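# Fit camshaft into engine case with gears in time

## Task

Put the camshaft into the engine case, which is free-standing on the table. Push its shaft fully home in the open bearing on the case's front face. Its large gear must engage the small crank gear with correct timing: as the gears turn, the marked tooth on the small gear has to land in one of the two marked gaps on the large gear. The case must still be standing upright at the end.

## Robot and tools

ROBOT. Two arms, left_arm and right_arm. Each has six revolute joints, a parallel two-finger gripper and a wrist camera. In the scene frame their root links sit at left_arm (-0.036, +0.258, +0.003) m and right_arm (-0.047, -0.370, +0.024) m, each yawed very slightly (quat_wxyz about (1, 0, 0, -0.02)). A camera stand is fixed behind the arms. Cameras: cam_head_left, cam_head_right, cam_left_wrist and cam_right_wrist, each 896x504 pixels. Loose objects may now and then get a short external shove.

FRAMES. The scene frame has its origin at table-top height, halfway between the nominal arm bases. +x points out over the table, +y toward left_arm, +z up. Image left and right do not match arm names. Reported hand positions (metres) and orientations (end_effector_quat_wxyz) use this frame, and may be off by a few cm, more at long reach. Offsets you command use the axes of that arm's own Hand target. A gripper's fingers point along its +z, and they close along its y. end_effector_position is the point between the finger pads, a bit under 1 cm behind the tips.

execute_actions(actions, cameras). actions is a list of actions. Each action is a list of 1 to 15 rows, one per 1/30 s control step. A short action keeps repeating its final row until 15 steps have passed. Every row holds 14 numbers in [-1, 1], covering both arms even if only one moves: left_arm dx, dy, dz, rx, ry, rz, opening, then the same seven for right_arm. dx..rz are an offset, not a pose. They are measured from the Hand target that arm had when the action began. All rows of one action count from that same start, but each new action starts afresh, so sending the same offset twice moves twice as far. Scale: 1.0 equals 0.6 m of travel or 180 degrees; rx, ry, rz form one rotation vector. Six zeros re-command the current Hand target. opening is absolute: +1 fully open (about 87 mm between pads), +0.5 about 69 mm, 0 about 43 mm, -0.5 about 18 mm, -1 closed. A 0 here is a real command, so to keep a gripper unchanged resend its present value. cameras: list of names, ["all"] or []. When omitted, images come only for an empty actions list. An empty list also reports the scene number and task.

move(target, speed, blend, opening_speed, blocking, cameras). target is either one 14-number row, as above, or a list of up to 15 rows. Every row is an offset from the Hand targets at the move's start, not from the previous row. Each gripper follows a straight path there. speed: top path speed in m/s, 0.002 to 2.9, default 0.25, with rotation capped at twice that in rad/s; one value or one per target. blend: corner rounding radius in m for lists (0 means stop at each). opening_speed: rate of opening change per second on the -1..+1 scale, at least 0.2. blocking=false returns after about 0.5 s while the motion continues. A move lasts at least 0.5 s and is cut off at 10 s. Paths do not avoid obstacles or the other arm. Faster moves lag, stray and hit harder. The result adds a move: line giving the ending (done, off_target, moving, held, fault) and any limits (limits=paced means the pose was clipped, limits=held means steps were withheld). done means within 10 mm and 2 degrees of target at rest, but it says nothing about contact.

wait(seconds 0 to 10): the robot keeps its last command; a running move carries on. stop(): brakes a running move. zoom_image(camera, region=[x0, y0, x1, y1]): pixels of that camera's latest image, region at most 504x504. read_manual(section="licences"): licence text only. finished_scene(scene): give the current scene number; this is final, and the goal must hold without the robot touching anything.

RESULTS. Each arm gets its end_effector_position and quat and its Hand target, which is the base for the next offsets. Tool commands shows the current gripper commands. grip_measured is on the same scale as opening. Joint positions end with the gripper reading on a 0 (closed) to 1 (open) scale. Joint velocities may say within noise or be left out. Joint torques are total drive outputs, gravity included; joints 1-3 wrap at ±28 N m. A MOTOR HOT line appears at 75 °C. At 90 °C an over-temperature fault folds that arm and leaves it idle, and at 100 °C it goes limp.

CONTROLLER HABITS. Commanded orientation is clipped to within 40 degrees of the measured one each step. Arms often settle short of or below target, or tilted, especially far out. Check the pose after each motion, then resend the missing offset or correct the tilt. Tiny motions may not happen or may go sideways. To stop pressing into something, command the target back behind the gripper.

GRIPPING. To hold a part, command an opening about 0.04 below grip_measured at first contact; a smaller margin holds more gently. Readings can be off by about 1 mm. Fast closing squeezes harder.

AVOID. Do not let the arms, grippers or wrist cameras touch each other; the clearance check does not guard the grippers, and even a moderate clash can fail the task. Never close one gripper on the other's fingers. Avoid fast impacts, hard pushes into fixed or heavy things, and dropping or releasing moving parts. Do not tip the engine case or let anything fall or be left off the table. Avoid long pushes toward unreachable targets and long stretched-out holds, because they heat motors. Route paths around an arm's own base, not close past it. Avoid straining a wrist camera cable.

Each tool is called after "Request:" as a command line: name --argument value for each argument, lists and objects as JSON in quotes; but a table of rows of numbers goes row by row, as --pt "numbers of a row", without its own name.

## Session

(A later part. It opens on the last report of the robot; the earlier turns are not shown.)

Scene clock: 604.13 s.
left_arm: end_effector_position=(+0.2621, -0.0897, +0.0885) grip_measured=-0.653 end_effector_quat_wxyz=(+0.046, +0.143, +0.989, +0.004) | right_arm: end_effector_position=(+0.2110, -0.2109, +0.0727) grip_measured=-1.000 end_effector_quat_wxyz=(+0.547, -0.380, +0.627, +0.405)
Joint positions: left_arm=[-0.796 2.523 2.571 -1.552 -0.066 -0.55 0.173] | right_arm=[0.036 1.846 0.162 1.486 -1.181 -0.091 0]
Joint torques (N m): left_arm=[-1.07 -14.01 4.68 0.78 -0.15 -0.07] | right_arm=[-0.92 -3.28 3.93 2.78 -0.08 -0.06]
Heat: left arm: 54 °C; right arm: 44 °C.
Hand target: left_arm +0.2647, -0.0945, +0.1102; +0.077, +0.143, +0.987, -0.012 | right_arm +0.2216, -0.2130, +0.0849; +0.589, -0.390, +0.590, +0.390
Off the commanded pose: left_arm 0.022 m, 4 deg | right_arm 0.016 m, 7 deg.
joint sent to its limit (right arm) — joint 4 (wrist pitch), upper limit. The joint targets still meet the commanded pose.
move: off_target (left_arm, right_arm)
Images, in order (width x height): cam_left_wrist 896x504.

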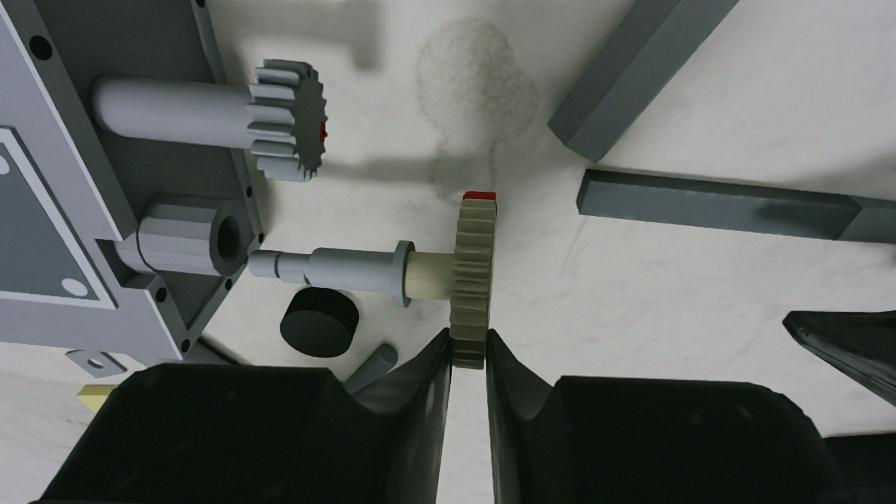

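Request:
move --target '[-0.0165,0,0.003,0,0,0,-0.8,0,0,0,0,0,0,-1]' --speed 0.05 --cameras '["cam_left_wrist"]'

Scene clock: 612.20 s.
left_arm: end_effector_position=(+0.2717, -0.1004, +0.1071) grip_measured=-0.653 end_effector_quat_wxyz=(+0.077, +0.142, +0.987, -0.021) | right_arm: end_effector_position=(+0.2110, -0.2109, +0.0727) grip_measured=-1.000 end_effector_quat_wxyz=(+0.547, -0.380, +0.627, +0.405)
Joint positions: left_arm=[-0.796 2.541 2.686 -1.571 -0.066 -0.549 0.173] | right_arm=[0.036 1.846 0.162 1.486 -1.181 -0.091 0]
Joint torques (N m): left_arm=[-0.21 -9.81 6.57 0.59 -0.13 0.05] | right_arm=[-0.8 -3.32 4.01 2.77 -0.06 -0.05]
Heat: left arm: 54 °C; right arm: 44 °C.
Hand target: left_arm +0.2744, -0.0974, +0.1100; +0.077, +0.143, +0.987, -0.012 | right_arm +0.2216, -0.2130, +0.0849; +0.589, -0.390, +0.590, +0.390
Off the commanded pose: left_arm 0.005 m, 1 deg | right_arm 0.016 m, 7 deg.
joint sent to its limit (left arm) — joint 4 (wrist pitch), lower limit. The joint targets still meet the commanded pose.
joint sent to its limit (right arm) — joint 4 (wrist pitch), upper limit. The joint targets still meet the commanded pose.
move: off_target (right_arm)
Images, in order (width x height): cam_left_wrist 896x504.

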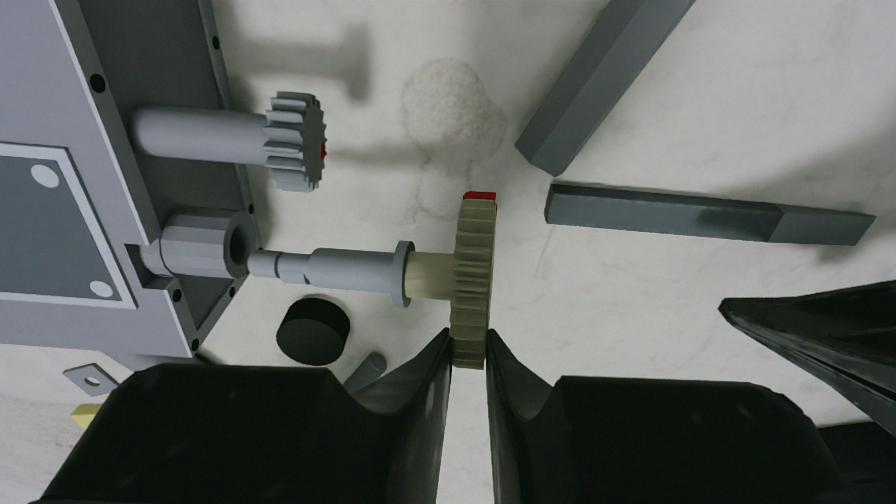

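Request:
move --target '[0.0105,0.009,0.017,0,0,0,-0.8,0,0,0,0,0,0,-1]' --speed 0.05 --cameras '["cam_left_wrist"]'

Scene clock: 621.30 s.
left_arm: end_effector_position=(+0.2633, -0.0909, +0.0788) grip_measured=-0.653 end_effector_quat_wxyz=(+0.049, +0.145, +0.988, +0.002) | right_arm: end_effector_position=(+0.2110, -0.2109, +0.0727) grip_measured=-1.000 end_effector_quat_wxyz=(+0.547, -0.380, +0.627, +0.405)
Joint positions: left_arm=[-0.796 2.5 2.488 -1.487 -0.066 -0.547 0.173] | right_arm=[0.036 1.846 0.162 1.486 -1.181 -0.091 0]
Joint torques (N m): left_arm=[0.13 -13.71 4.77 0.78 -0.14 0.06] | right_arm=[-0.84 -3.3 4 2.81 -0.06 -0.05]
Heat: left arm: 52 °C; right arm: 44 °C.
Hand target: left_arm +0.2715, -0.0909, +0.0989; +0.077, +0.143, +0.987, -0.012 | right_arm +0.2216, -0.2130, +0.0849; +0.589, -0.390, +0.590, +0.390
Off the commanded pose: left_arm 0.022 m, 4 deg | right_arm 0.016 m, 7 deg.
joint sent to its limit (right arm) — joint 4 (wrist pitch), upper limit. The joint targets still meet the commanded pose.
move: off_target (left_arm, right_arm)
Images, in order (width x height): cam_left_wrist 896x504.

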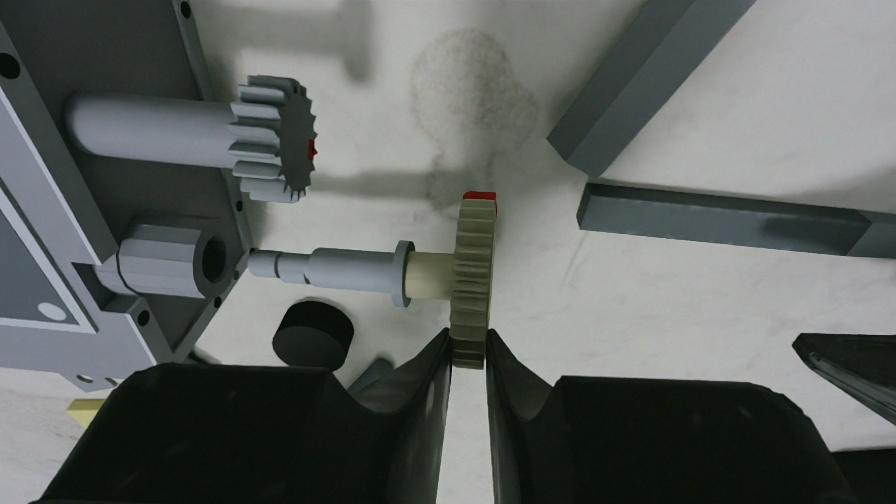

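Request:
move --target '[-0.018,0.009,-0.0085,0,0,0,-0.8,0,0,0,0,0,0,-1]' --speed 0.05 --cameras '["cam_left_wrist"]'

Scene clock: 640.40 s.
left_arm: end_effector_position=(+0.2792, -0.0920, +0.1026) grip_measured=-0.653 end_effector_quat_wxyz=(+0.074, +0.143, +0.987, -0.017) | right_arm: end_effector_position=(+0.2110, -0.2109, +0.0727) grip_measured=-1.000 end_effector_quat_wxyz=(+0.547, -0.380, +0.627, +0.405)
Joint positions: left_arm=[-0.774 2.53 2.645 -1.549 -0.065 -0.527 0.173] | right_arm=[0.036 1.846 0.162 1.486 -1.181 -0.091 0]
Joint torques (N m): left_arm=[-0.02 -9.68 6.87 0.56 -0.11 0.06] | right_arm=[-0.83 -3.23 3.95 2.78 -0.09 -0.06]
Heat: left arm: 53 °C; right arm: 43 °C.
Hand target: left_arm +0.2825, -0.0884, +0.1056; +0.077, +0.143, +0.987, -0.012 | right_arm +0.2216, -0.2130, +0.0849; +0.589, -0.390, +0.590, +0.390
Off the commanded pose: left_arm 0.006 m, 1 deg | right_arm 0.016 m, 7 deg.
joint sent to its limit (right arm) — joint 4 (wrist pitch), upper limit. The joint targets still meet the commanded pose.
move: off_target (right_arm)
Images, in order (width x height): cam_left_wrist 896x504.

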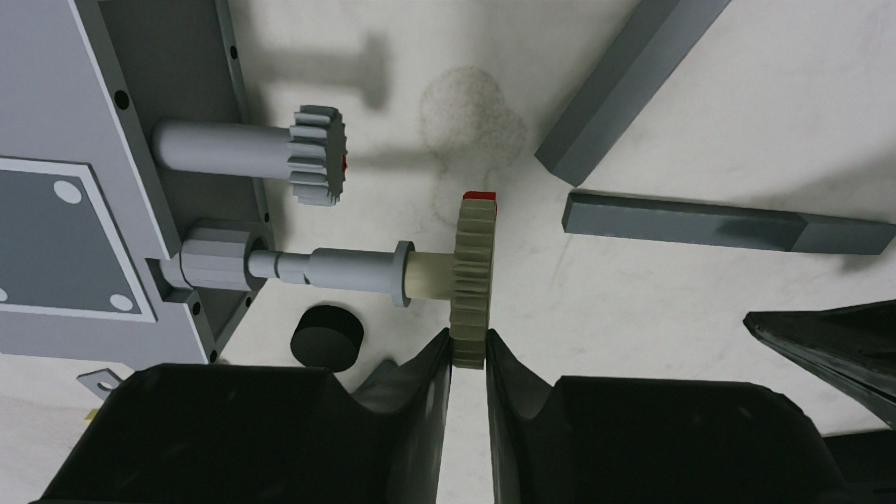

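Request:
move --target '[0.014,-0.002,0.01,0,0,0,-0.8,0,0,0,0,0,0,-1]' --speed 0.02

Scene clock: 653.70 s.
left_arm: end_effector_position=(+0.2708, -0.0863, +0.0761) grip_measured=-0.655 end_effector_quat_wxyz=(+0.049, +0.145, +0.988, +0.000) | right_arm: end_effector_position=(+0.2110, -0.2109, +0.0727) grip_measured=-1.000 end_effector_quat_wxyz=(+0.547, -0.380, +0.627, +0.405)
Joint positions: left_arm=[-0.778 2.502 2.481 -1.473 -0.062 -0.527 0.172] | right_arm=[0.036 1.846 0.162 1.486 -1.181 -0.091 0]
Joint torques (N m): left_arm=[-0.51 -14.11 4.78 0.71 -0.15 -0.03] | right_arm=[-0.96 -3.3 3.97 2.77 -0.07 -0.04]
Heat: left arm: 51 °C; right arm: 43 °C.
Hand target: left_arm +0.2751, -0.0875, +0.0985; +0.078, +0.143, +0.987, -0.012 | right_arm +0.2216, -0.2130, +0.0849; +0.589, -0.390, +0.590, +0.390
Off the commanded pose: left_arm 0.023 m, 4 deg | right_arm 0.016 m, 7 deg.
joint sent to its limit (right arm) — joint 4 (wrist pitch), upper limit. The joint targets still meet the commanded pose.
move: off_target (left_arm, right_arm)

Request:
move --pt "0 -0.075 -0.03 0 0 0 -0.8 0 0 0 0 0 0 -1" --pt "0.0005 -0.007 0.001 0 0 0 -0.8 0 0 0 0 0 0 -1" --speed '[0.15,0.2]' --cameras '["cam_left_wrist"]'

Scene clock: 668.97 s.
left_arm: end_effector_position=(+0.2701, -0.0875, +0.0769) grip_measured=-0.655 end_effector_quat_wxyz=(+0.050, +0.139, +0.989, +0.005) | right_arm: end_effector_position=(+0.2110, -0.2109, +0.0727) grip_measured=-1.000 end_effector_quat_wxyz=(+0.547, -0.380, +0.627, +0.405)
Joint positions: left_arm=[-0.783 2.517 2.512 -1.495 -0.071 -0.545 0.172] | right_arm=[0.036 1.846 0.162 1.486 -1.181 -0.091 0]
Joint torques (N m): left_arm=[-0.76 -13.93 4.71 0.79 -0.08 0.06] | right_arm=[-0.83 -3.32 3.89 2.8 -0.08 -0.05]
Heat: left arm: 55 °C; right arm: 43 °C.
Hand target: left_arm +0.2737, -0.0914, +0.0978; +0.077, +0.143, +0.987, -0.012 | right_arm +0.2216, -0.2130, +0.0849; +0.589, -0.390, +0.590, +0.390
Off the commanded pose: left_arm 0.022 m, 4 deg | right_arm 0.016 m, 7 deg.
joint sent to its limit (right arm) — joint 4 (wrist pitch), upper limit. The joint targets still meet the commanded pose.
move: off_target (left_arm, right_arm)
Images, in order (width x height): cam_left_wrist 896x504.

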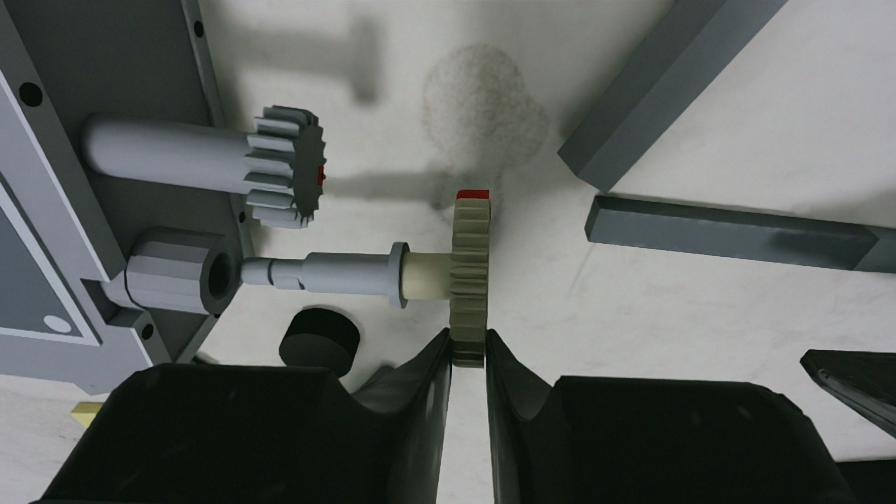

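Request:
move --target '[0.004,-0.008,0.026,0.022,0,0,-0.8,0,0,0,0,0,0,-1]' --speed 0.08

Scene clock: 691.57 s.
left_arm: end_effector_position=(+0.2651, -0.0926, +0.0599) grip_measured=-0.655 end_effector_quat_wxyz=(+0.048, +0.148, +0.988, -0.021) | right_arm: end_effector_position=(+0.2110, -0.2109, +0.0727) grip_measured=-1.000 end_effector_quat_wxyz=(+0.547, -0.380, +0.627, +0.405)
Joint positions: left_arm=[-0.783 2.441 2.303 -1.332 -0.027 -0.528 0.172] | right_arm=[0.036 1.846 0.162 1.486 -1.181 -0.091 0]
Joint torques (N m): left_arm=[0.28 -13.87 4.86 0.88 0.11 0.06] | right_arm=[-0.87 -3.36 4.03 2.78 -0.07 -0.03]
Heat: left arm: 56 °C; right arm: 44 °C.
Hand target: left_arm +0.2724, -0.0961, +0.0819; +0.072, +0.146, +0.986, -0.046 | right_arm +0.2216, -0.2130, +0.0849; +0.589, -0.390, +0.590, +0.390
Off the commanded pose: left_arm 0.024 m, 4 deg | right_arm 0.016 m, 7 deg.
joint sent to its limit (right arm) — joint 4 (wrist pitch), upper limit. The joint targets still meet the commanded pose.
move: off_target (left_arm, right_arm)

Request:
move --target '[0.0,0.006,-0.0105,0,0,0,-0.8,0,0,0,0,0,0,-1]' --speed 0.08 --cameras '["cam_left_wrist"]'

Scene clock: 696.60 s.
left_arm: end_effector_position=(+0.2679, -0.0901, +0.0652) grip_measured=-0.655 end_effector_quat_wxyz=(+0.052, +0.146, +0.988, -0.025) | right_arm: end_effector_position=(+0.2110, -0.2109, +0.0727) grip_measured=-1.000 end_effector_quat_wxyz=(+0.547, -0.380, +0.627, +0.405)
Joint positions: left_arm=[-0.775 2.427 2.299 -1.331 -0.026 -0.523 0.172] | right_arm=[0.036 1.846 0.162 1.486 -1.181 -0.091 0]
Joint torques (N m): left_arm=[0.27 -13.76 5.26 0.76 0.12 0.07] | right_arm=[-0.79 -3.32 3.97 2.79 -0.07 -0.04]
Heat: left arm: 57 °C; right arm: 44 °C.
Hand target: left_arm +0.2727, -0.0919, +0.0879; +0.072, +0.146, +0.986, -0.046 | right_arm +0.2216, -0.2130, +0.0849; +0.589, -0.390, +0.590, +0.390
Off the commanded pose: left_arm 0.023 m, 3 deg | right_arm 0.016 m, 7 deg.
joint sent to its limit (right arm) — joint 4 (wrist pitch), upper limit. The joint targets still meet the commanded pose.
move: off_target (left_arm, right_arm)
Images, in order (width x height): cam_left_wrist 896x504.

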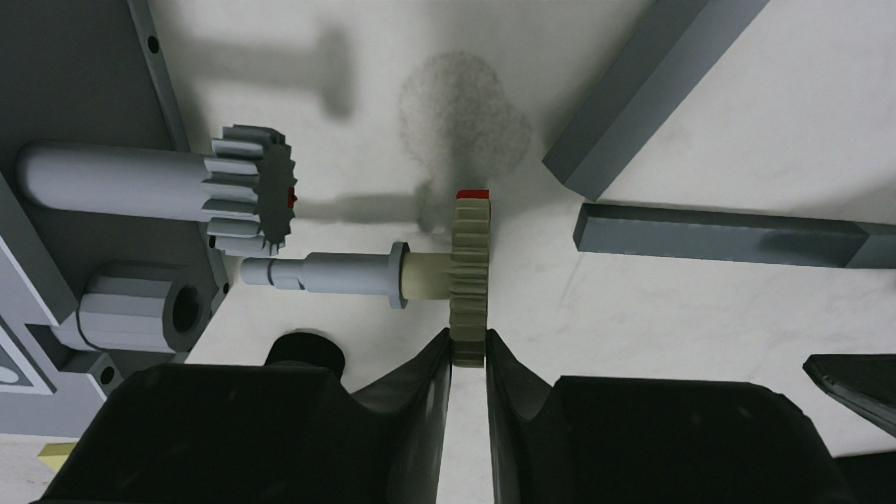

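Request:
move --target '[0.0,0.0,-0.006,0,0,0,-0.8,0,0,0,0,0,0,-1]' --speed 0.08

Scene clock: 701.53 s.
left_arm: end_effector_position=(+0.2681, -0.0899, +0.0652) grip_measured=-0.655 end_effector_quat_wxyz=(+0.052, +0.146, +0.988, -0.025) | right_arm: end_effector_position=(+0.2110, -0.2109, +0.0727) grip_measured=-1.000 end_effector_quat_wxyz=(+0.547, -0.380, +0.627, +0.405)
Joint positions: left_arm=[-0.774 2.427 2.299 -1.331 -0.026 -0.523 0.172] | right_arm=[0.036 1.846 0.162 1.486 -1.181 -0.091 0]
Joint torques (N m): left_arm=[0.1 -13.86 6.17 0.64 0.13 0.06] | right_arm=[-0.81 -3.34 3.96 2.79 -0.07 -0.05]
Heat: left arm: 58 °C; right arm: 44 °C.
Hand target: left_arm +0.2722, -0.0916, +0.0915; +0.072, +0.146, +0.986, -0.046 | right_arm +0.2216, -0.2130, +0.0849; +0.589, -0.390, +0.590, +0.390
Off the commanded pose: left_arm 0.027 m, 3 deg | right_arm 0.016 m, 7 deg.
joint sent to its limit (right arm) — joint 4 (wrist pitch), upper limit. The joint targets still meet the commanded pose.
move: off_target (left_arm, right_arm)

Request:
move --target '[0.0,0.0,-0.004,0,0,0,-0.8,0,0,0,0,0,0,-1]' --speed 0.08

Scene clock: 704.77 s.
left_arm: end_effector_position=(+0.2681, -0.0899, +0.0652) grip_measured=-0.655 end_effector_quat_wxyz=(+0.052, +0.146, +0.988, -0.025) | right_arm: end_effector_position=(+0.2110, -0.2109, +0.0727) grip_measured=-1.000 end_effector_quat_wxyz=(+0.547, -0.380, +0.627, +0.405)
Joint positions: left_arm=[-0.774 2.427 2.299 -1.331 -0.026 -0.523 0.172] | right_arm=[0.036 1.846 0.162 1.486 -1.181 -0.091 0]
Joint torques (N m): left_arm=[0.09 -13.93 6.75 0.57 0.13 0.06] | right_arm=[-0.84 -3.33 3.93 2.8 -0.07 -0.04]
Heat: left arm: 59 °C; right arm: 44 °C.
Hand target: left_arm +0.2719, -0.0913, +0.0938; +0.072, +0.146, +0.986, -0.046 | right_arm +0.2216, -0.2130, +0.0849; +0.589, -0.390, +0.590, +0.390
Off the commanded pose: left_arm 0.029 m, 3 deg | right_arm 0.016 m, 7 deg.
joint sent to its limit (right arm) — joint 4 (wrist pitch), upper limit. The joint targets still meet the commanded pose.
move: off_target (left_arm, right_arm)

Request:
move --target '[0.0,0.0,-0.004,0,0,0,-0.8,0,0,0,0,0,0,-1]' --speed 0.08 --cameras '["cam_left_wrist"]'

Scene clock: 709.50 s.
left_arm: end_effector_position=(+0.2676, -0.0894, +0.0674) grip_measured=-0.655 end_effector_quat_wxyz=(+0.052, +0.146, +0.988, -0.025) | right_arm: end_effector_position=(+0.2110, -0.2109, +0.0727) grip_measured=-1.000 end_effector_quat_wxyz=(+0.547, -0.380, +0.627, +0.405)
Joint positions: left_arm=[-0.774 2.422 2.299 -1.335 -0.026 -0.523 0.172] | right_arm=[0.036 1.846 0.162 1.486 -1.181 -0.091 0]
Joint torques (N m): left_arm=[0.09 -13.6 7.46 0.51 0.13 0.05] | right_arm=[-0.88 -3.25 3.9 2.8 -0.07 -0.05]
Heat: left arm: 60 °C; right arm: 44 °C.
Hand target: left_arm +0.2716, -0.0910, +0.0963; +0.072, +0.146, +0.986, -0.046 | right_arm +0.2216, -0.2130, +0.0849; +0.589, -0.390, +0.590, +0.390
Off the commanded pose: left_arm 0.029 m, 3 deg | right_arm 0.016 m, 7 deg.
joint sent to its limit (right arm) — joint 4 (wrist pitch), upper limit. The joint targets still meet the commanded pose.
move: off_target (left_arm, right_arm)
Images, in order (width x height): cam_left_wrist 896x504.

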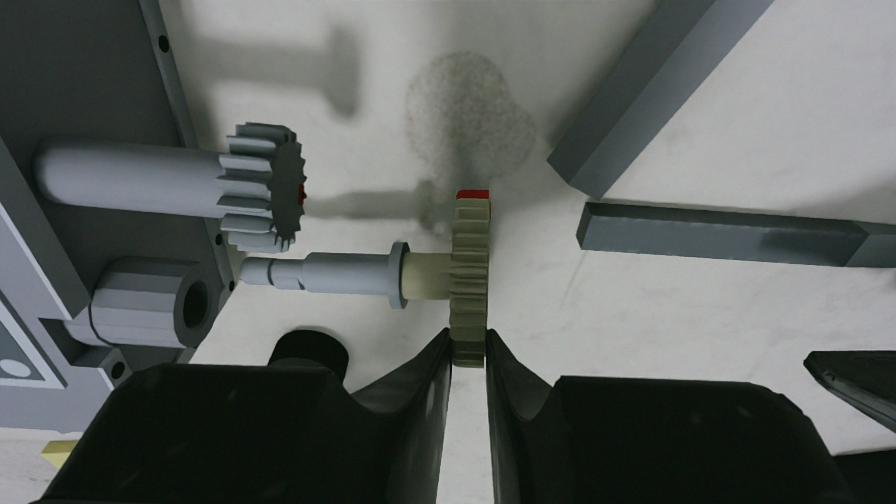

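Request:
move --target '[0.0,0.0,-0.012,0,0,0,-0.8,0,0,0,0,0,0,-1]' --speed 0.05

Scene clock: 715.70 s.
left_arm: end_effector_position=(+0.2676, -0.0894, +0.0764) grip_measured=-0.655 end_effector_quat_wxyz=(+0.054, +0.146, +0.987, -0.027) | right_arm: end_effector_position=(+0.2110, -0.2109, +0.0727) grip_measured=-1.000 end_effector_quat_wxyz=(+0.547, -0.380, +0.627, +0.405)
Joint positions: left_arm=[-0.774 2.422 2.335 -1.366 -0.026 -0.523 0.172] | right_arm=[0.036 1.846 0.162 1.486 -1.181 -0.091 0]
Joint torques (N m): left_arm=[0.06 -13.34 7.24 0.52 0.12 0.05] | right_arm=[-0.9 -3.34 4 2.78 -0.07 -0.03]
Heat: left arm: 59 °C; right arm: 44 °C.
Hand target: left_arm +0.2706, -0.0902, +0.1033; +0.072, +0.146, +0.986, -0.046 | right_arm +0.2216, -0.2130, +0.0849; +0.589, -0.390, +0.590, +0.390
Off the commanded pose: left_arm 0.027 m, 3 deg | right_arm 0.016 m, 7 deg.
joint sent to its limit (right arm) — joint 4 (wrist pitch), upper limit. The joint targets still meet the commanded pose.
move: off_target (left_arm, right_arm)

Controlled now. Another 9 mm.

Request:
move --target '[0.0,0.0,-0.014,0,0,0,-0.8,0,0,0,0,0,0,-1]' --speed 0.05 --cameras '["cam_left_wrist"]'

Request:
zoom_image --camera "cam_left_wrist" --region '[60, 180, 480, 400]'

Scene clock: 719.93 s.
left_arm: end_effector_position=(+0.2672, -0.0890, +0.0873) grip_measured=-0.655 end_effector_quat_wxyz=(+0.056, +0.146, +0.987, -0.028) | right_arm: end_effector_position=(+0.2110, -0.2109, +0.0727) grip_measured=-1.000 end_effector_quat_wxyz=(+0.547, -0.380, +0.627, +0.405)
Joint positions: left_arm=[-0.774 2.422 2.379 -1.405 -0.026 -0.523 0.172] | right_arm=[0.036 1.846 0.162 1.486 -1.181 -0.091 0]
Joint torques (N m): left_arm=[0.05 -12.9 7.2 0.56 0.13 0.06] | right_arm=[-0.81 -3.28 3.95 2.78 -0.08 -0.05]
Heat: left arm: 59 °C; right arm: 44 °C.
Hand target: left_arm +0.2695, -0.0892, +0.1116; +0.072, +0.146, +0.986, -0.046 | right_arm +0.2216, -0.2130, +0.0849; +0.589, -0.390, +0.590, +0.390
Off the commanded pose: left_arm 0.024 m, 3 deg | right_arm 0.016 m, 7 deg.
joint sent to its limit (right arm) — joint 4 (wrist pitch), upper limit. The joint targets still meet the commanded pose.
move: off_target (left_arm, right_arm)
Images, in order (width x height): cam_left_wrist 896x504.

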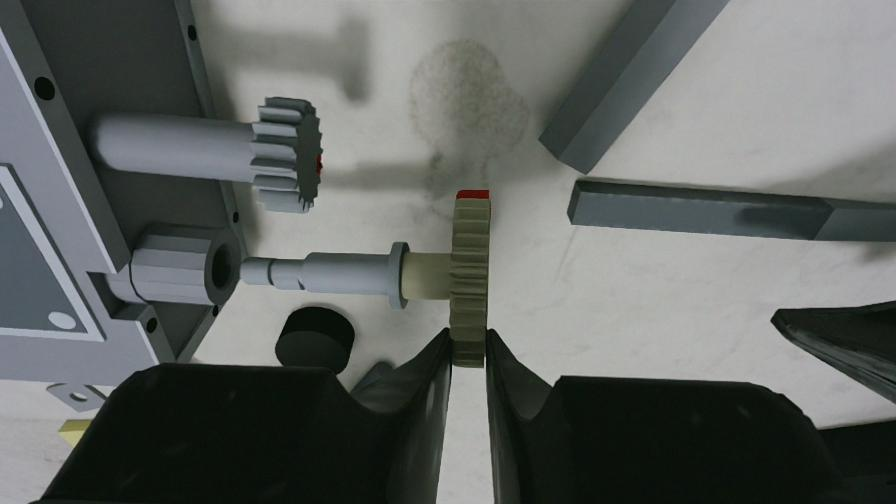

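Scaled by 1.200 from the camera's 896x504 image, which has a finer 1280x720 frame.

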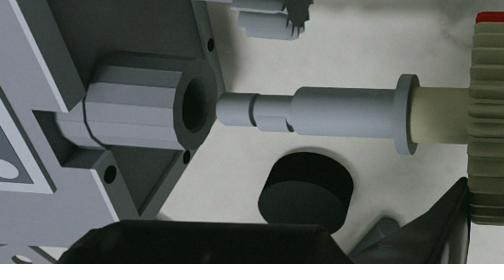

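Request:
move --target '[0.0,0.0,0.0,0.025,0,0,-0.8,0,0,0,0,0,0,-1]' --speed 0.05 --cameras '["cam_left_wrist"]'

Request:
zoom_image --camera "cam_left_wrist" --region '[60, 80, 480, 360]'

Scene clock: 728.07 s.
left_arm: end_effector_position=(+0.2644, -0.0859, +0.0896) grip_measured=-0.655 end_effector_quat_wxyz=(+0.042, +0.148, +0.986, -0.060) | right_arm: end_effector_position=(+0.2110, -0.2109, +0.0727) grip_measured=-1.000 end_effector_quat_wxyz=(+0.547, -0.380, +0.627, +0.405)
Joint positions: left_arm=[-0.748 2.367 2.286 -1.351 0.045 -0.498 0.172] | right_arm=[0.036 1.846 0.162 1.486 -1.181 -0.091 0]
Joint torques (N m): left_arm=[0.06 -13.48 5 0.91 0.19 0.07] | right_arm=[-0.91 -3.3 4.01 2.78 -0.07 -0.06]
Heat: left arm: 59 °C; right arm: 44 °C.
Hand target: left_arm +0.2695, -0.0893, +0.1116; +0.067, +0.148, +0.983, -0.085 | right_arm +0.2216, -0.2130, +0.0849; +0.589, -0.390, +0.590, +0.390
Off the commanded pose: left_arm 0.023 m, 4 deg | right_arm 0.016 m, 7 deg.
joint sent to its limit (right arm) — joint 4 (wrist pitch), upper limit. The joint targets still meet the commanded pose.
move: off_target (left_arm, right_arm)
Images, in order (width x height): cam_left_wrist 896x504.

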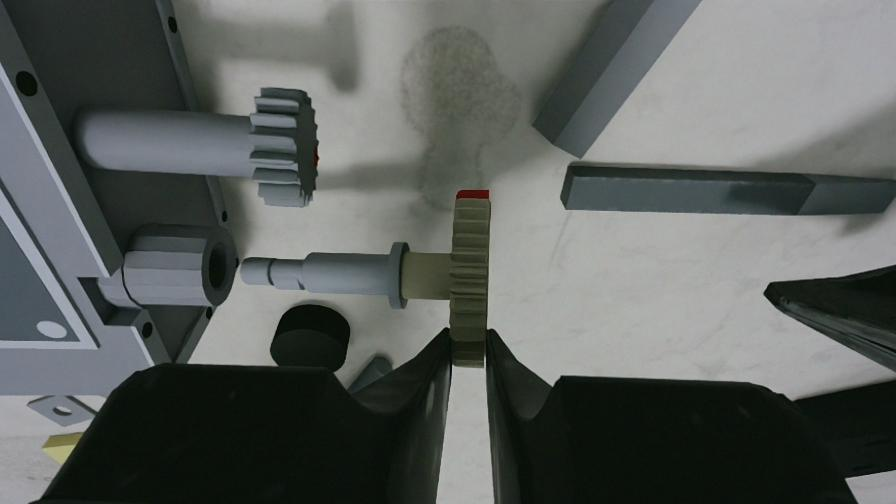

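Scaled by 1.200 from the camera's 896x504 image, which has a finer 1280x720 frame.

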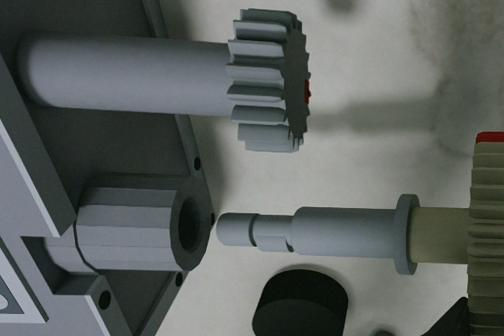

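Request:
move --target '[0.007,-0.026,0.0095,-0.033,0,0.028,-0.8,0,0,0,0,0,0,-1]' --speed 0.08 --cameras '["cam_left_wrist"]'

Request:
zoom_image --camera "cam_left_wrist" --region '[60, 80, 480, 360]'

Scene clock: 754.37 s.
left_arm: end_effector_position=(+0.2606, -0.1039, +0.1047) grip_measured=-0.655 end_effector_quat_wxyz=(+0.072, +0.182, +0.980, -0.036) | right_arm: end_effector_position=(+0.2110, -0.2109, +0.0727) grip_measured=-1.000 end_effector_quat_wxyz=(+0.547, -0.380, +0.627, +0.405)
Joint positions: left_arm=[-0.812 2.449 2.502 -1.464 -0.033 -0.485 0.172] | right_arm=[0.036 1.846 0.162 1.486 -1.181 -0.091 0]
Joint torques (N m): left_arm=[-0.81 -9.43 7.09 0.61 -0.12 0.06] | right_arm=[-0.92 -3.29 3.92 2.78 -0.09 -0.05]
Heat: left arm: 61 °C; right arm: 44 °C.
Hand target: left_arm +0.2614, -0.1038, +0.1076; +0.078, +0.188, +0.979, -0.031 | right_arm +0.2216, -0.2130, +0.0849; +0.589, -0.390, +0.590, +0.390
Off the commanded pose: left_arm 0.003 m, 1 deg | right_arm 0.016 m, 7 deg.
joint sent to its limit (right arm) — joint 4 (wrist pitch), upper limit. The joint targets still meet the commanded pose.
move: off_target (right_arm)
Images, in order (width x height): cam_left_wrist 896x504.

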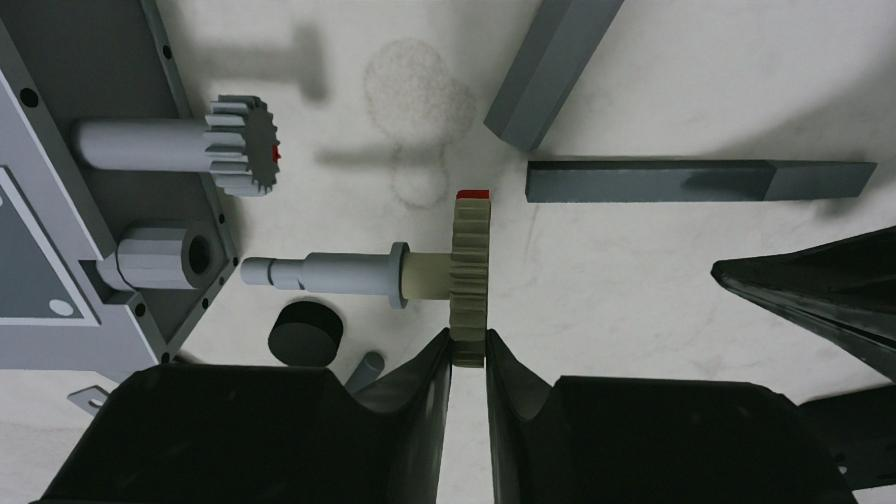

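Scaled by 1.200 from the camera's 896x504 image, which has a finer 1280x720 frame.

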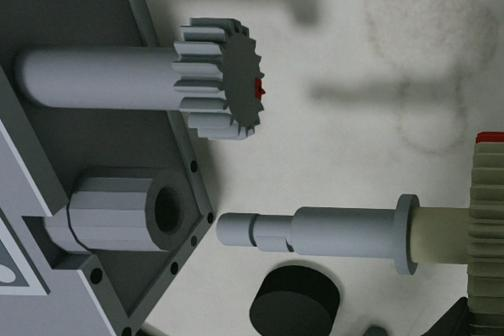

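Request:
move --target '[0.0085,0.007,0.006,-0.012,0,0.004,-0.8,0,0,0,0,0,0,-1]' --speed 0.08 --cameras '["cam_left_wrist"]'

Request:
zoom_image --camera "cam_left_wrist" --region '[60, 80, 480, 360]'

Scene clock: 768.40 s.
left_arm: end_effector_position=(+0.2607, -0.0983, +0.0989) grip_measured=-0.655 end_effector_quat_wxyz=(+0.074, +0.185, +0.980, -0.016) | right_arm: end_effector_position=(+0.2110, -0.2109, +0.0727) grip_measured=-1.000 end_effector_quat_wxyz=(+0.547, -0.380, +0.627, +0.405)
Joint positions: left_arm=[-0.817 2.449 2.479 -1.464 -0.066 -0.483 0.172] | right_arm=[0.036 1.846 0.162 1.486 -1.181 -0.091 0]
Joint torques (N m): left_arm=[-1.18 -10.73 4.82 0.71 -0.17 0.06] | right_arm=[-0.81 -3.36 4.05 2.77 -0.07 -0.03]
Heat: left arm: 58 °C; right arm: 44 °C.
Hand target: left_arm +0.2589, -0.0984, +0.1031; +0.082, +0.193, +0.978, -0.012 | right_arm +0.2216, -0.2130, +0.0849; +0.589, -0.390, +0.590, +0.390
Off the commanded pose: left_arm 0.005 m, 1 deg | right_arm 0.016 m, 7 deg.
joint sent to its limit (right arm) — joint 4 (wrist pitch), upper limit. The joint targets still meet the commanded pose.
move: off_target (right_arm)
Images, in order (width x height): cam_left_wrist 896x504.

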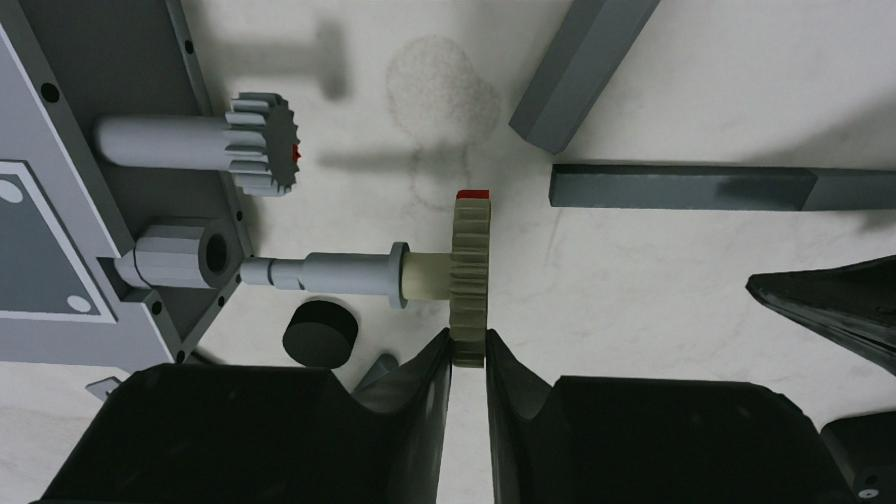

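Scaled by 1.200 from the camera's 896x504 image, which has a finer 1280x720 frame.

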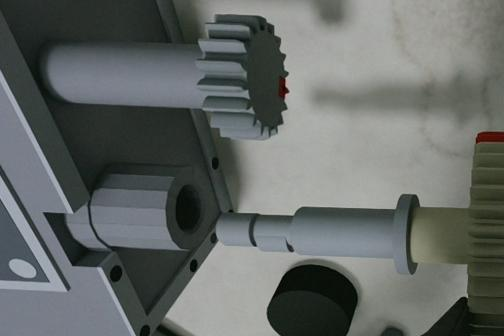

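Request:
move --target '[0.0085,0.0,0.007,0,0,0.004,-0.8,0,0,0,0,0,0,-1]' --speed 0.08 --cameras '["cam_left_wrist"]'

Request:
zoom_image --camera "cam_left_wrist" --region '[60, 80, 480, 360]'

Scene clock: 774.73 s.
left_arm: end_effector_position=(+0.2511, -0.0923, +0.0764) grip_measured=-0.655 end_effector_quat_wxyz=(+0.050, +0.194, +0.980, +0.004) | right_arm: end_effector_position=(+0.2110, -0.2109, +0.0727) grip_measured=-1.000 end_effector_quat_wxyz=(+0.547, -0.380, +0.627, +0.405)
Joint positions: left_arm=[-0.825 2.449 2.385 -1.433 -0.068 -0.476 0.172] | right_arm=[0.036 1.846 0.162 1.486 -1.181 -0.091 0]
Joint torques (N m): left_arm=[-0.95 -13.87 4.88 0.8 -0.16 0.06] | right_arm=[-0.73 -3.33 3.93 2.79 -0.08 -0.05]
Heat: left arm: 57 °C; right arm: 44 °C.
Hand target: left_arm +0.2549, -0.0967, +0.0981; +0.082, +0.199, +0.977, -0.011 | right_arm +0.2216, -0.2130, +0.0849; +0.589, -0.390, +0.590, +0.390
Off the commanded pose: left_arm 0.022 m, 4 deg | right_arm 0.016 m, 7 deg.
joint sent to its limit (right arm) — joint 4 (wrist pitch), upper limit. The joint targets still meet the commanded pose.
move: off_target (left_arm, right_arm)
Images, in order (width x height): cam_left_wrist 896x504.

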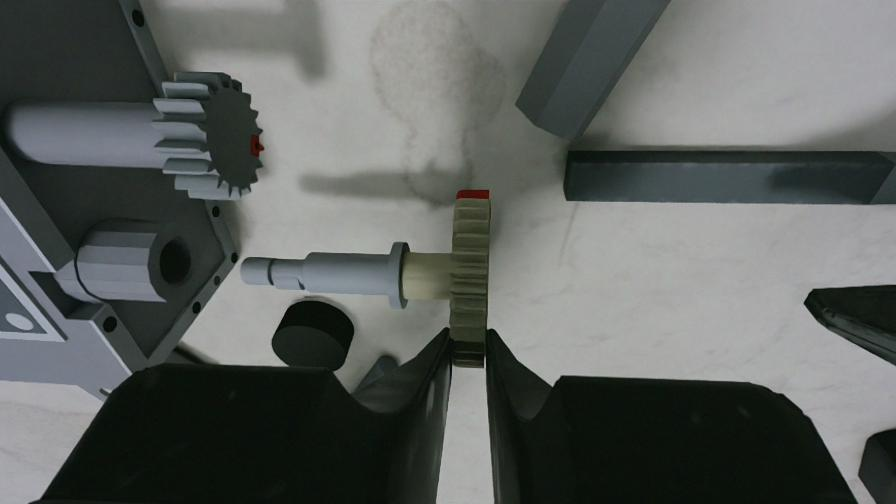

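Scaled by 1.200 from the camera's 896x504 image, which has a finer 1280x720 frame.

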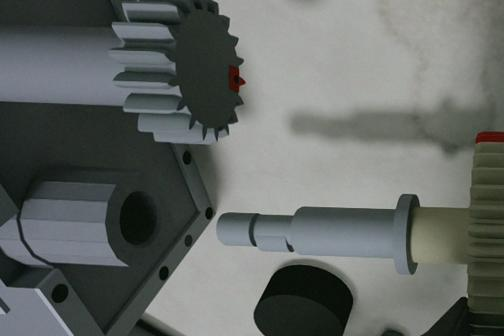

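Request:
move --target '[-0.02,-0.004,-0.02,0,0,0,-0.8,0,0,0,0,0,0,-1]' --speed 0.05 --cameras '["cam_left_wrist"]'

Request:
zoom_image --camera "cam_left_wrist" --region '[60, 80, 480, 360]'

Scene clock: 786.33 s.
left_arm: end_effector_position=(+0.2617, -0.1044, +0.1096) grip_measured=-0.655 end_effector_quat_wxyz=(+0.078, +0.194, +0.978, -0.018) | right_arm: end_effector_position=(+0.2110, -0.2109, +0.0727) grip_measured=-1.000 end_effector_quat_wxyz=(+0.547, -0.380, +0.627, +0.405)
Joint positions: left_arm=[-0.825 2.53 2.675 -1.571 -0.068 -0.471 0.172] | right_arm=[0.036 1.846 0.162 1.486 -1.181 -0.091 0]
Joint torques (N m): left_arm=[-0.59 -9.57 6.78 0.59 -0.15 0.07] | right_arm=[-0.83 -3.29 3.93 2.79 -0.09 -0.05]
Heat: left arm: 58 °C; right arm: 44 °C.
Hand target: left_arm +0.2630, -0.1029, +0.1119; +0.082, +0.199, +0.977, -0.011 | right_arm +0.2216, -0.2130, +0.0849; +0.589, -0.390, +0.590, +0.390
Off the commanded pose: left_arm 0.003 m, 1 deg | right_arm 0.016 m, 7 deg.
joint sent to its limit (left arm) — joint 4 (wrist pitch), lower limit. The joint targets still meet the commanded pose.
joint sent to its limit (right arm) — joint 4 (wrist pitch), upper limit. The joint targets still meet the commanded pose.
move: off_target (right_arm)
Images, in order (width x height): cam_left_wrist 896x504.

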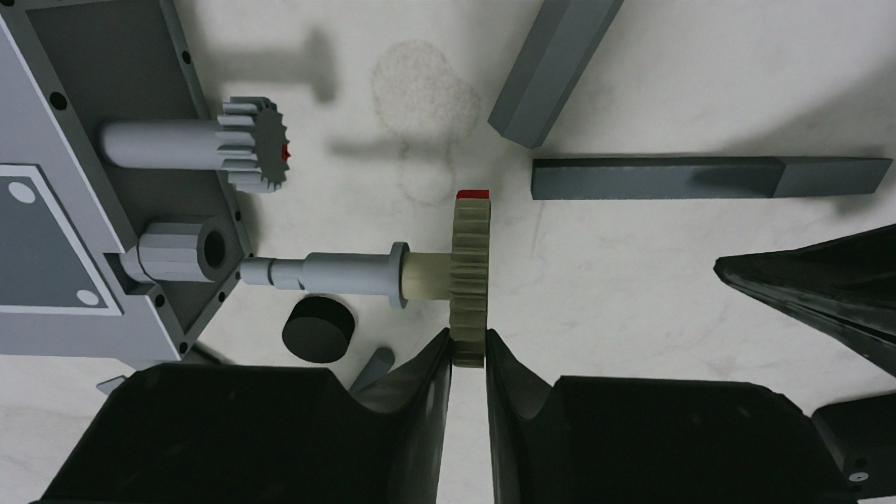

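Scaled by 1.200 from the camera's 896x504 image, which has a finer 1280x720 frame.

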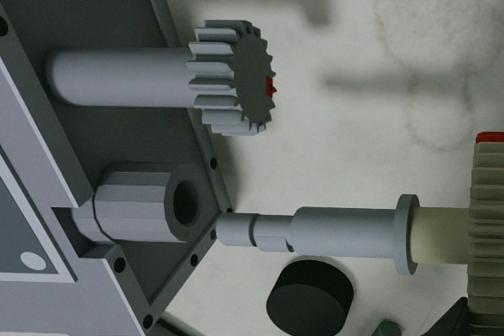

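Request:
move --target '[0.038,-0.01,0.03,0,-0.156,0,-0.8,0,0,0,0,0,0,-1]' --speed 0.15 --cameras '["all"]'

Request:
zoom_image --camera "cam_left_wrist" --region '[60, 80, 480, 360]'

Scene clock: 807.97 s.
left_arm: end_effector_position=(+0.2355, -0.0935, +0.0695) grip_measured=-0.655 end_effector_quat_wxyz=(+0.283, +0.199, +0.937, -0.042) | right_arm: end_effector_position=(+0.2110, -0.2109, +0.0727) grip_measured=-1.000 end_effector_quat_wxyz=(+0.547, -0.380, +0.627, +0.405)
Joint positions: left_arm=[-0.958 1.941 1.47 -0.618 -0.337 -0.501 0.172] | right_arm=[0.036 1.846 0.162 1.486 -1.181 -0.091 0]
Joint torques (N m): left_arm=[-0.8 -10.63 5.55 1.67 -0.38 0] | right_arm=[-0.95 -3.33 3.92 2.8 -0.06 -0.04]
Heat: left arm: 55 °C; right arm: 44 °C.
Hand target: left_arm +0.2426, -0.1007, +0.0903; +0.316, +0.190, +0.928, -0.059 | right_arm +0.2216, -0.2130, +0.0849; +0.589, -0.390, +0.590, +0.390
Off the commanded pose: left_arm 0.023 m, 5 deg | right_arm 0.016 m, 7 deg.
joint sent to its limit (right arm) — joint 4 (wrist pitch), upper limit. The joint targets still meet the commanded pose.
move: off_target (left_arm, right_arm)

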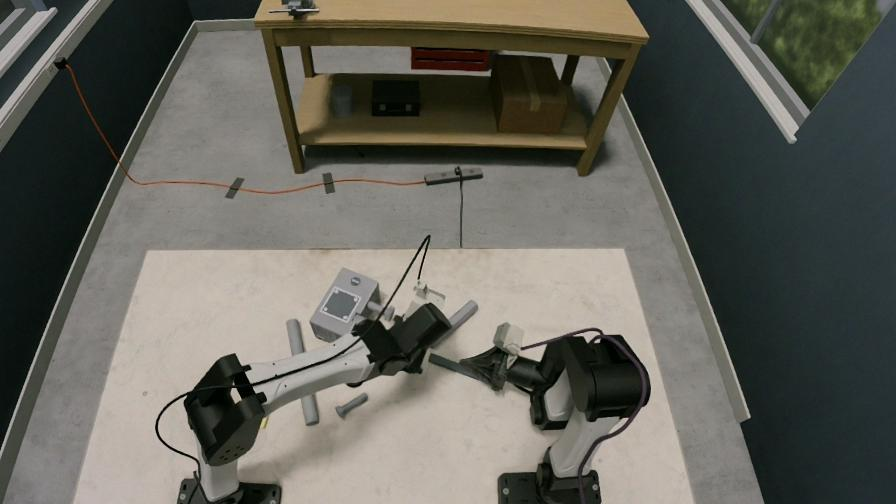

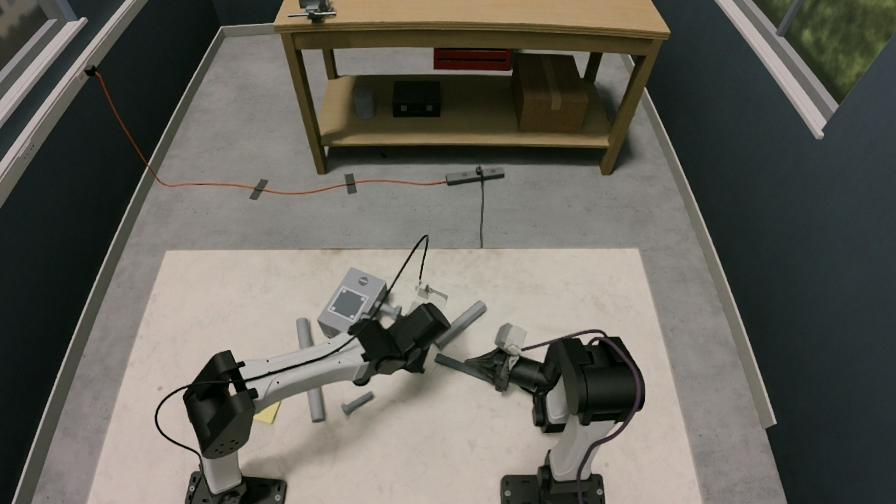

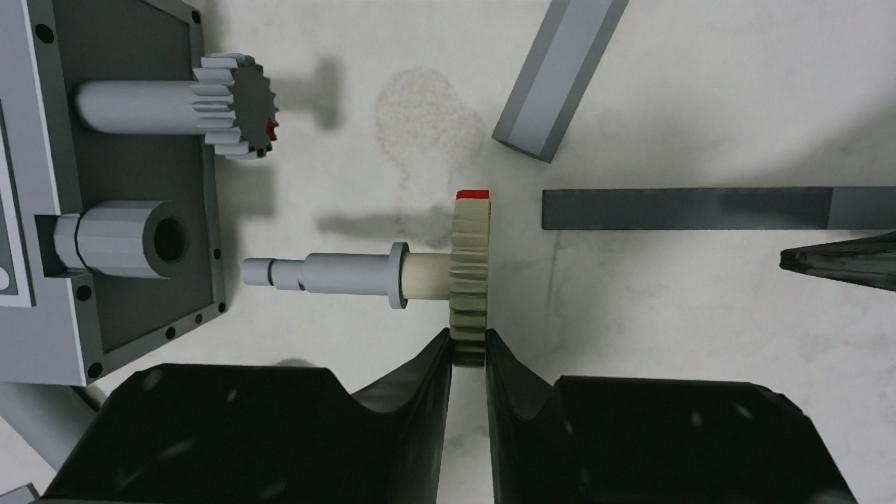

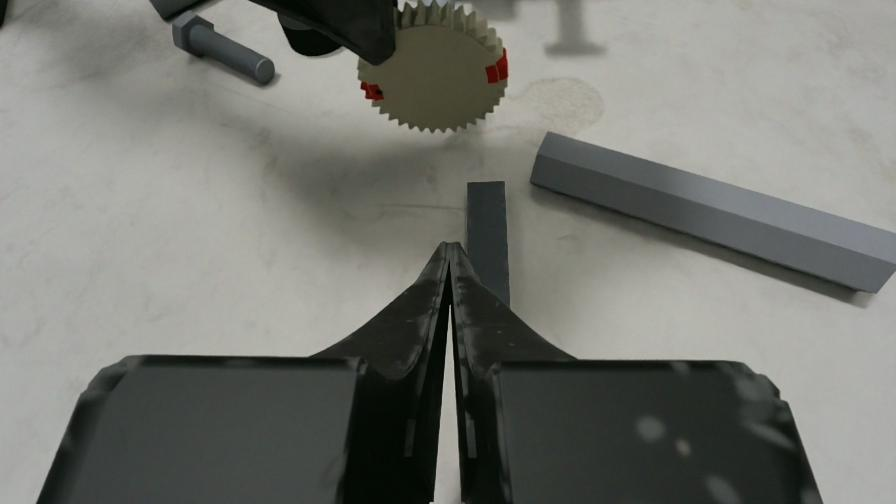

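Scaled by 1.200 from the camera's 896x504 image, which has a finer 1280x720 frame.

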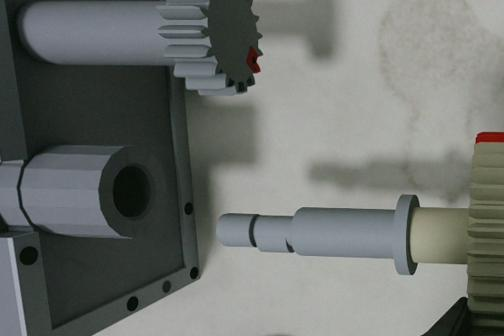

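Request:
move --target '[-0.028,0,-0.0035,-0.001,0,-0.0044,-0.8,0,0,0,0,0,0,-1]' --speed 0.1 --cameras '["cam_left_wrist"]'

Request:
zoom_image --camera "cam_left_wrist" --region '[60, 80, 480, 360]'

Scene clock: 824.73 s.
left_arm: end_effector_position=(+0.2439, -0.1031, +0.0877) grip_measured=-0.655 end_effector_quat_wxyz=(+0.297, +0.192, +0.934, -0.055) | right_arm: end_effector_position=(+0.2110, -0.2109, +0.0727) grip_measured=-1.000 end_effector_quat_wxyz=(+0.547, -0.380, +0.627, +0.405)
Joint positions: left_arm=[-0.953 1.941 1.528 -0.635 -0.337 -0.501 0.172] | right_arm=[0.036 1.846 0.162 1.486 -1.181 -0.091 0]
Joint torques (N m): left_arm=[0.13 -8.43 7.91 1.4 -0.31 0.02] | right_arm=[-0.83 -3.25 3.99 2.8 -0.09 -0.05]
Heat: left arm: 54 °C; right arm: 44 °C.
Hand target: left_arm +0.2537, -0.1055, +0.1022; +0.316, +0.183, +0.929, -0.060 | right_arm +0.2216, -0.2130, +0.0849; +0.589, -0.390, +0.590, +0.390
Off the commanded pose: left_arm 0.018 m, 2 deg | right_arm 0.016 m, 7 deg.
joint sent to its limit (right arm) — joint 4 (wrist pitch), upper limit. The joint targets still meet the commanded pose.
move: off_target (left_arm, right_arm)
Images, in order (width x height): cam_left_wrist 896x504.

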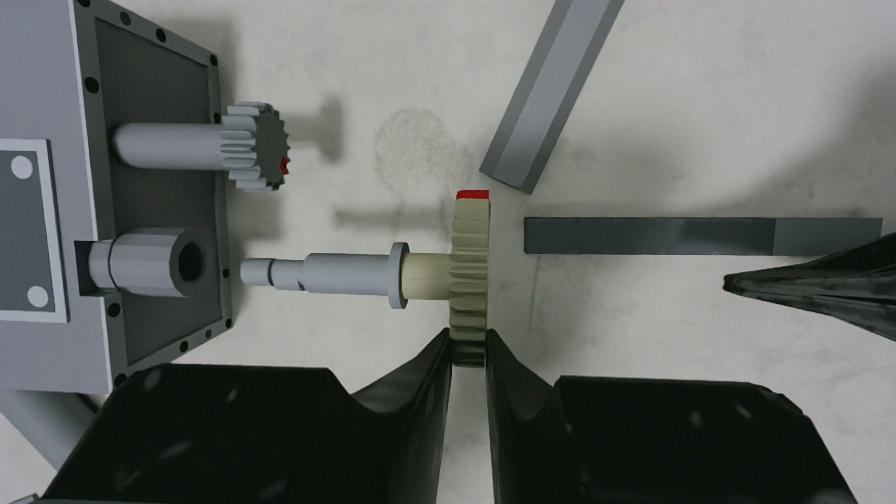

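Scaled by 1.200 from the camera's 896x504 image, which has a finer 1280x720 frame.

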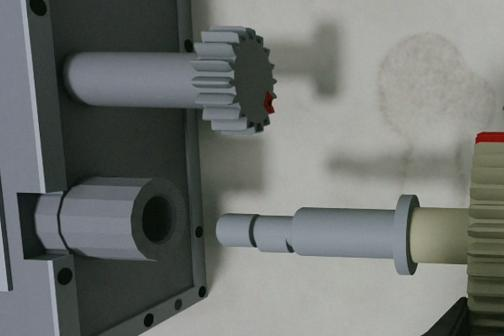

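Request:
move --target '[0.005,0.01,0.0065,0,0,0,-0.8,0,0,0,0,0,0,-1]' --speed 0.06 --cameras '["cam_left_wrist"]'

Request:
zoom_image --camera "cam_left_wrist" --region '[60, 80, 480, 360]'

Scene clock: 838.23 s.
left_arm: end_effector_position=(+0.2478, -0.0974, +0.0853) grip_measured=-0.655 end_effector_quat_wxyz=(+0.295, +0.189, +0.935, -0.050) | right_arm: end_effector_position=(+0.2110, -0.2109, +0.0727) grip_measured=-1.000 end_effector_quat_wxyz=(+0.547, -0.380, +0.627, +0.405)
Joint positions: left_arm=[-0.94 1.941 1.521 -0.635 -0.337 -0.495 0.172] | right_arm=[0.036 1.846 0.162 1.486 -1.181 -0.091 0]
Joint torques (N m): left_arm=[0.1 -9.18 5.65 1.66 -0.25 0.08] | right_arm=[-0.85 -3.33 4.08 2.79 -0.07 -0.06]
Heat: left arm: 52 °C; right arm: 44 °C.
Hand target: left_arm +0.2560, -0.0998, +0.0973; +0.316, +0.183, +0.929, -0.060 | right_arm +0.2216, -0.2130, +0.0849; +0.589, -0.390, +0.590, +0.390
Off the commanded pose: left_arm 0.015 m, 3 deg | right_arm 0.016 m, 7 deg.
joint sent to its limit (right arm) — joint 4 (wrist pitch), upper limit. The joint targets still meet the commanded pose.
move: off_target (left_arm, right_arm)
Images, in order (width x height): cam_left_wrist 896x504.

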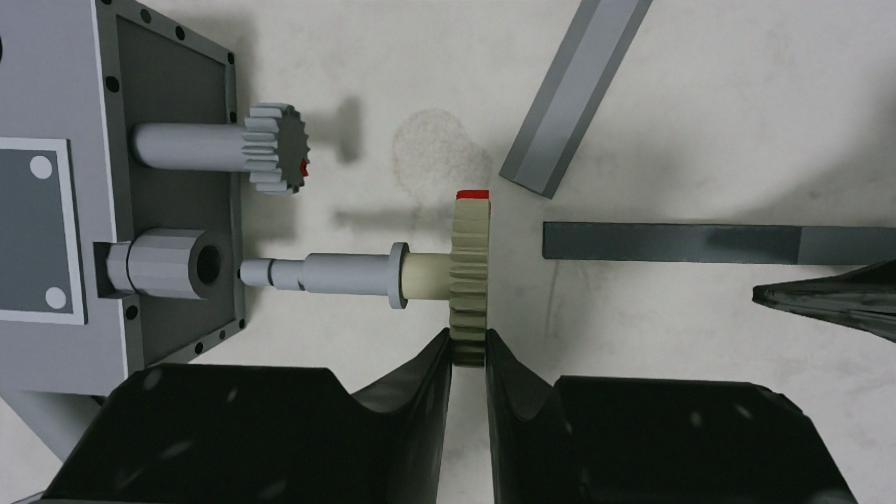

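Scaled by 1.200 from the camera's 896x504 image, which has a finer 1280x720 frame.

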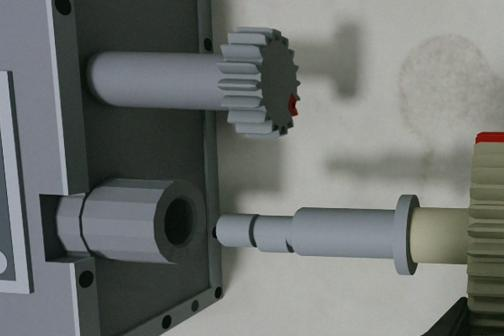

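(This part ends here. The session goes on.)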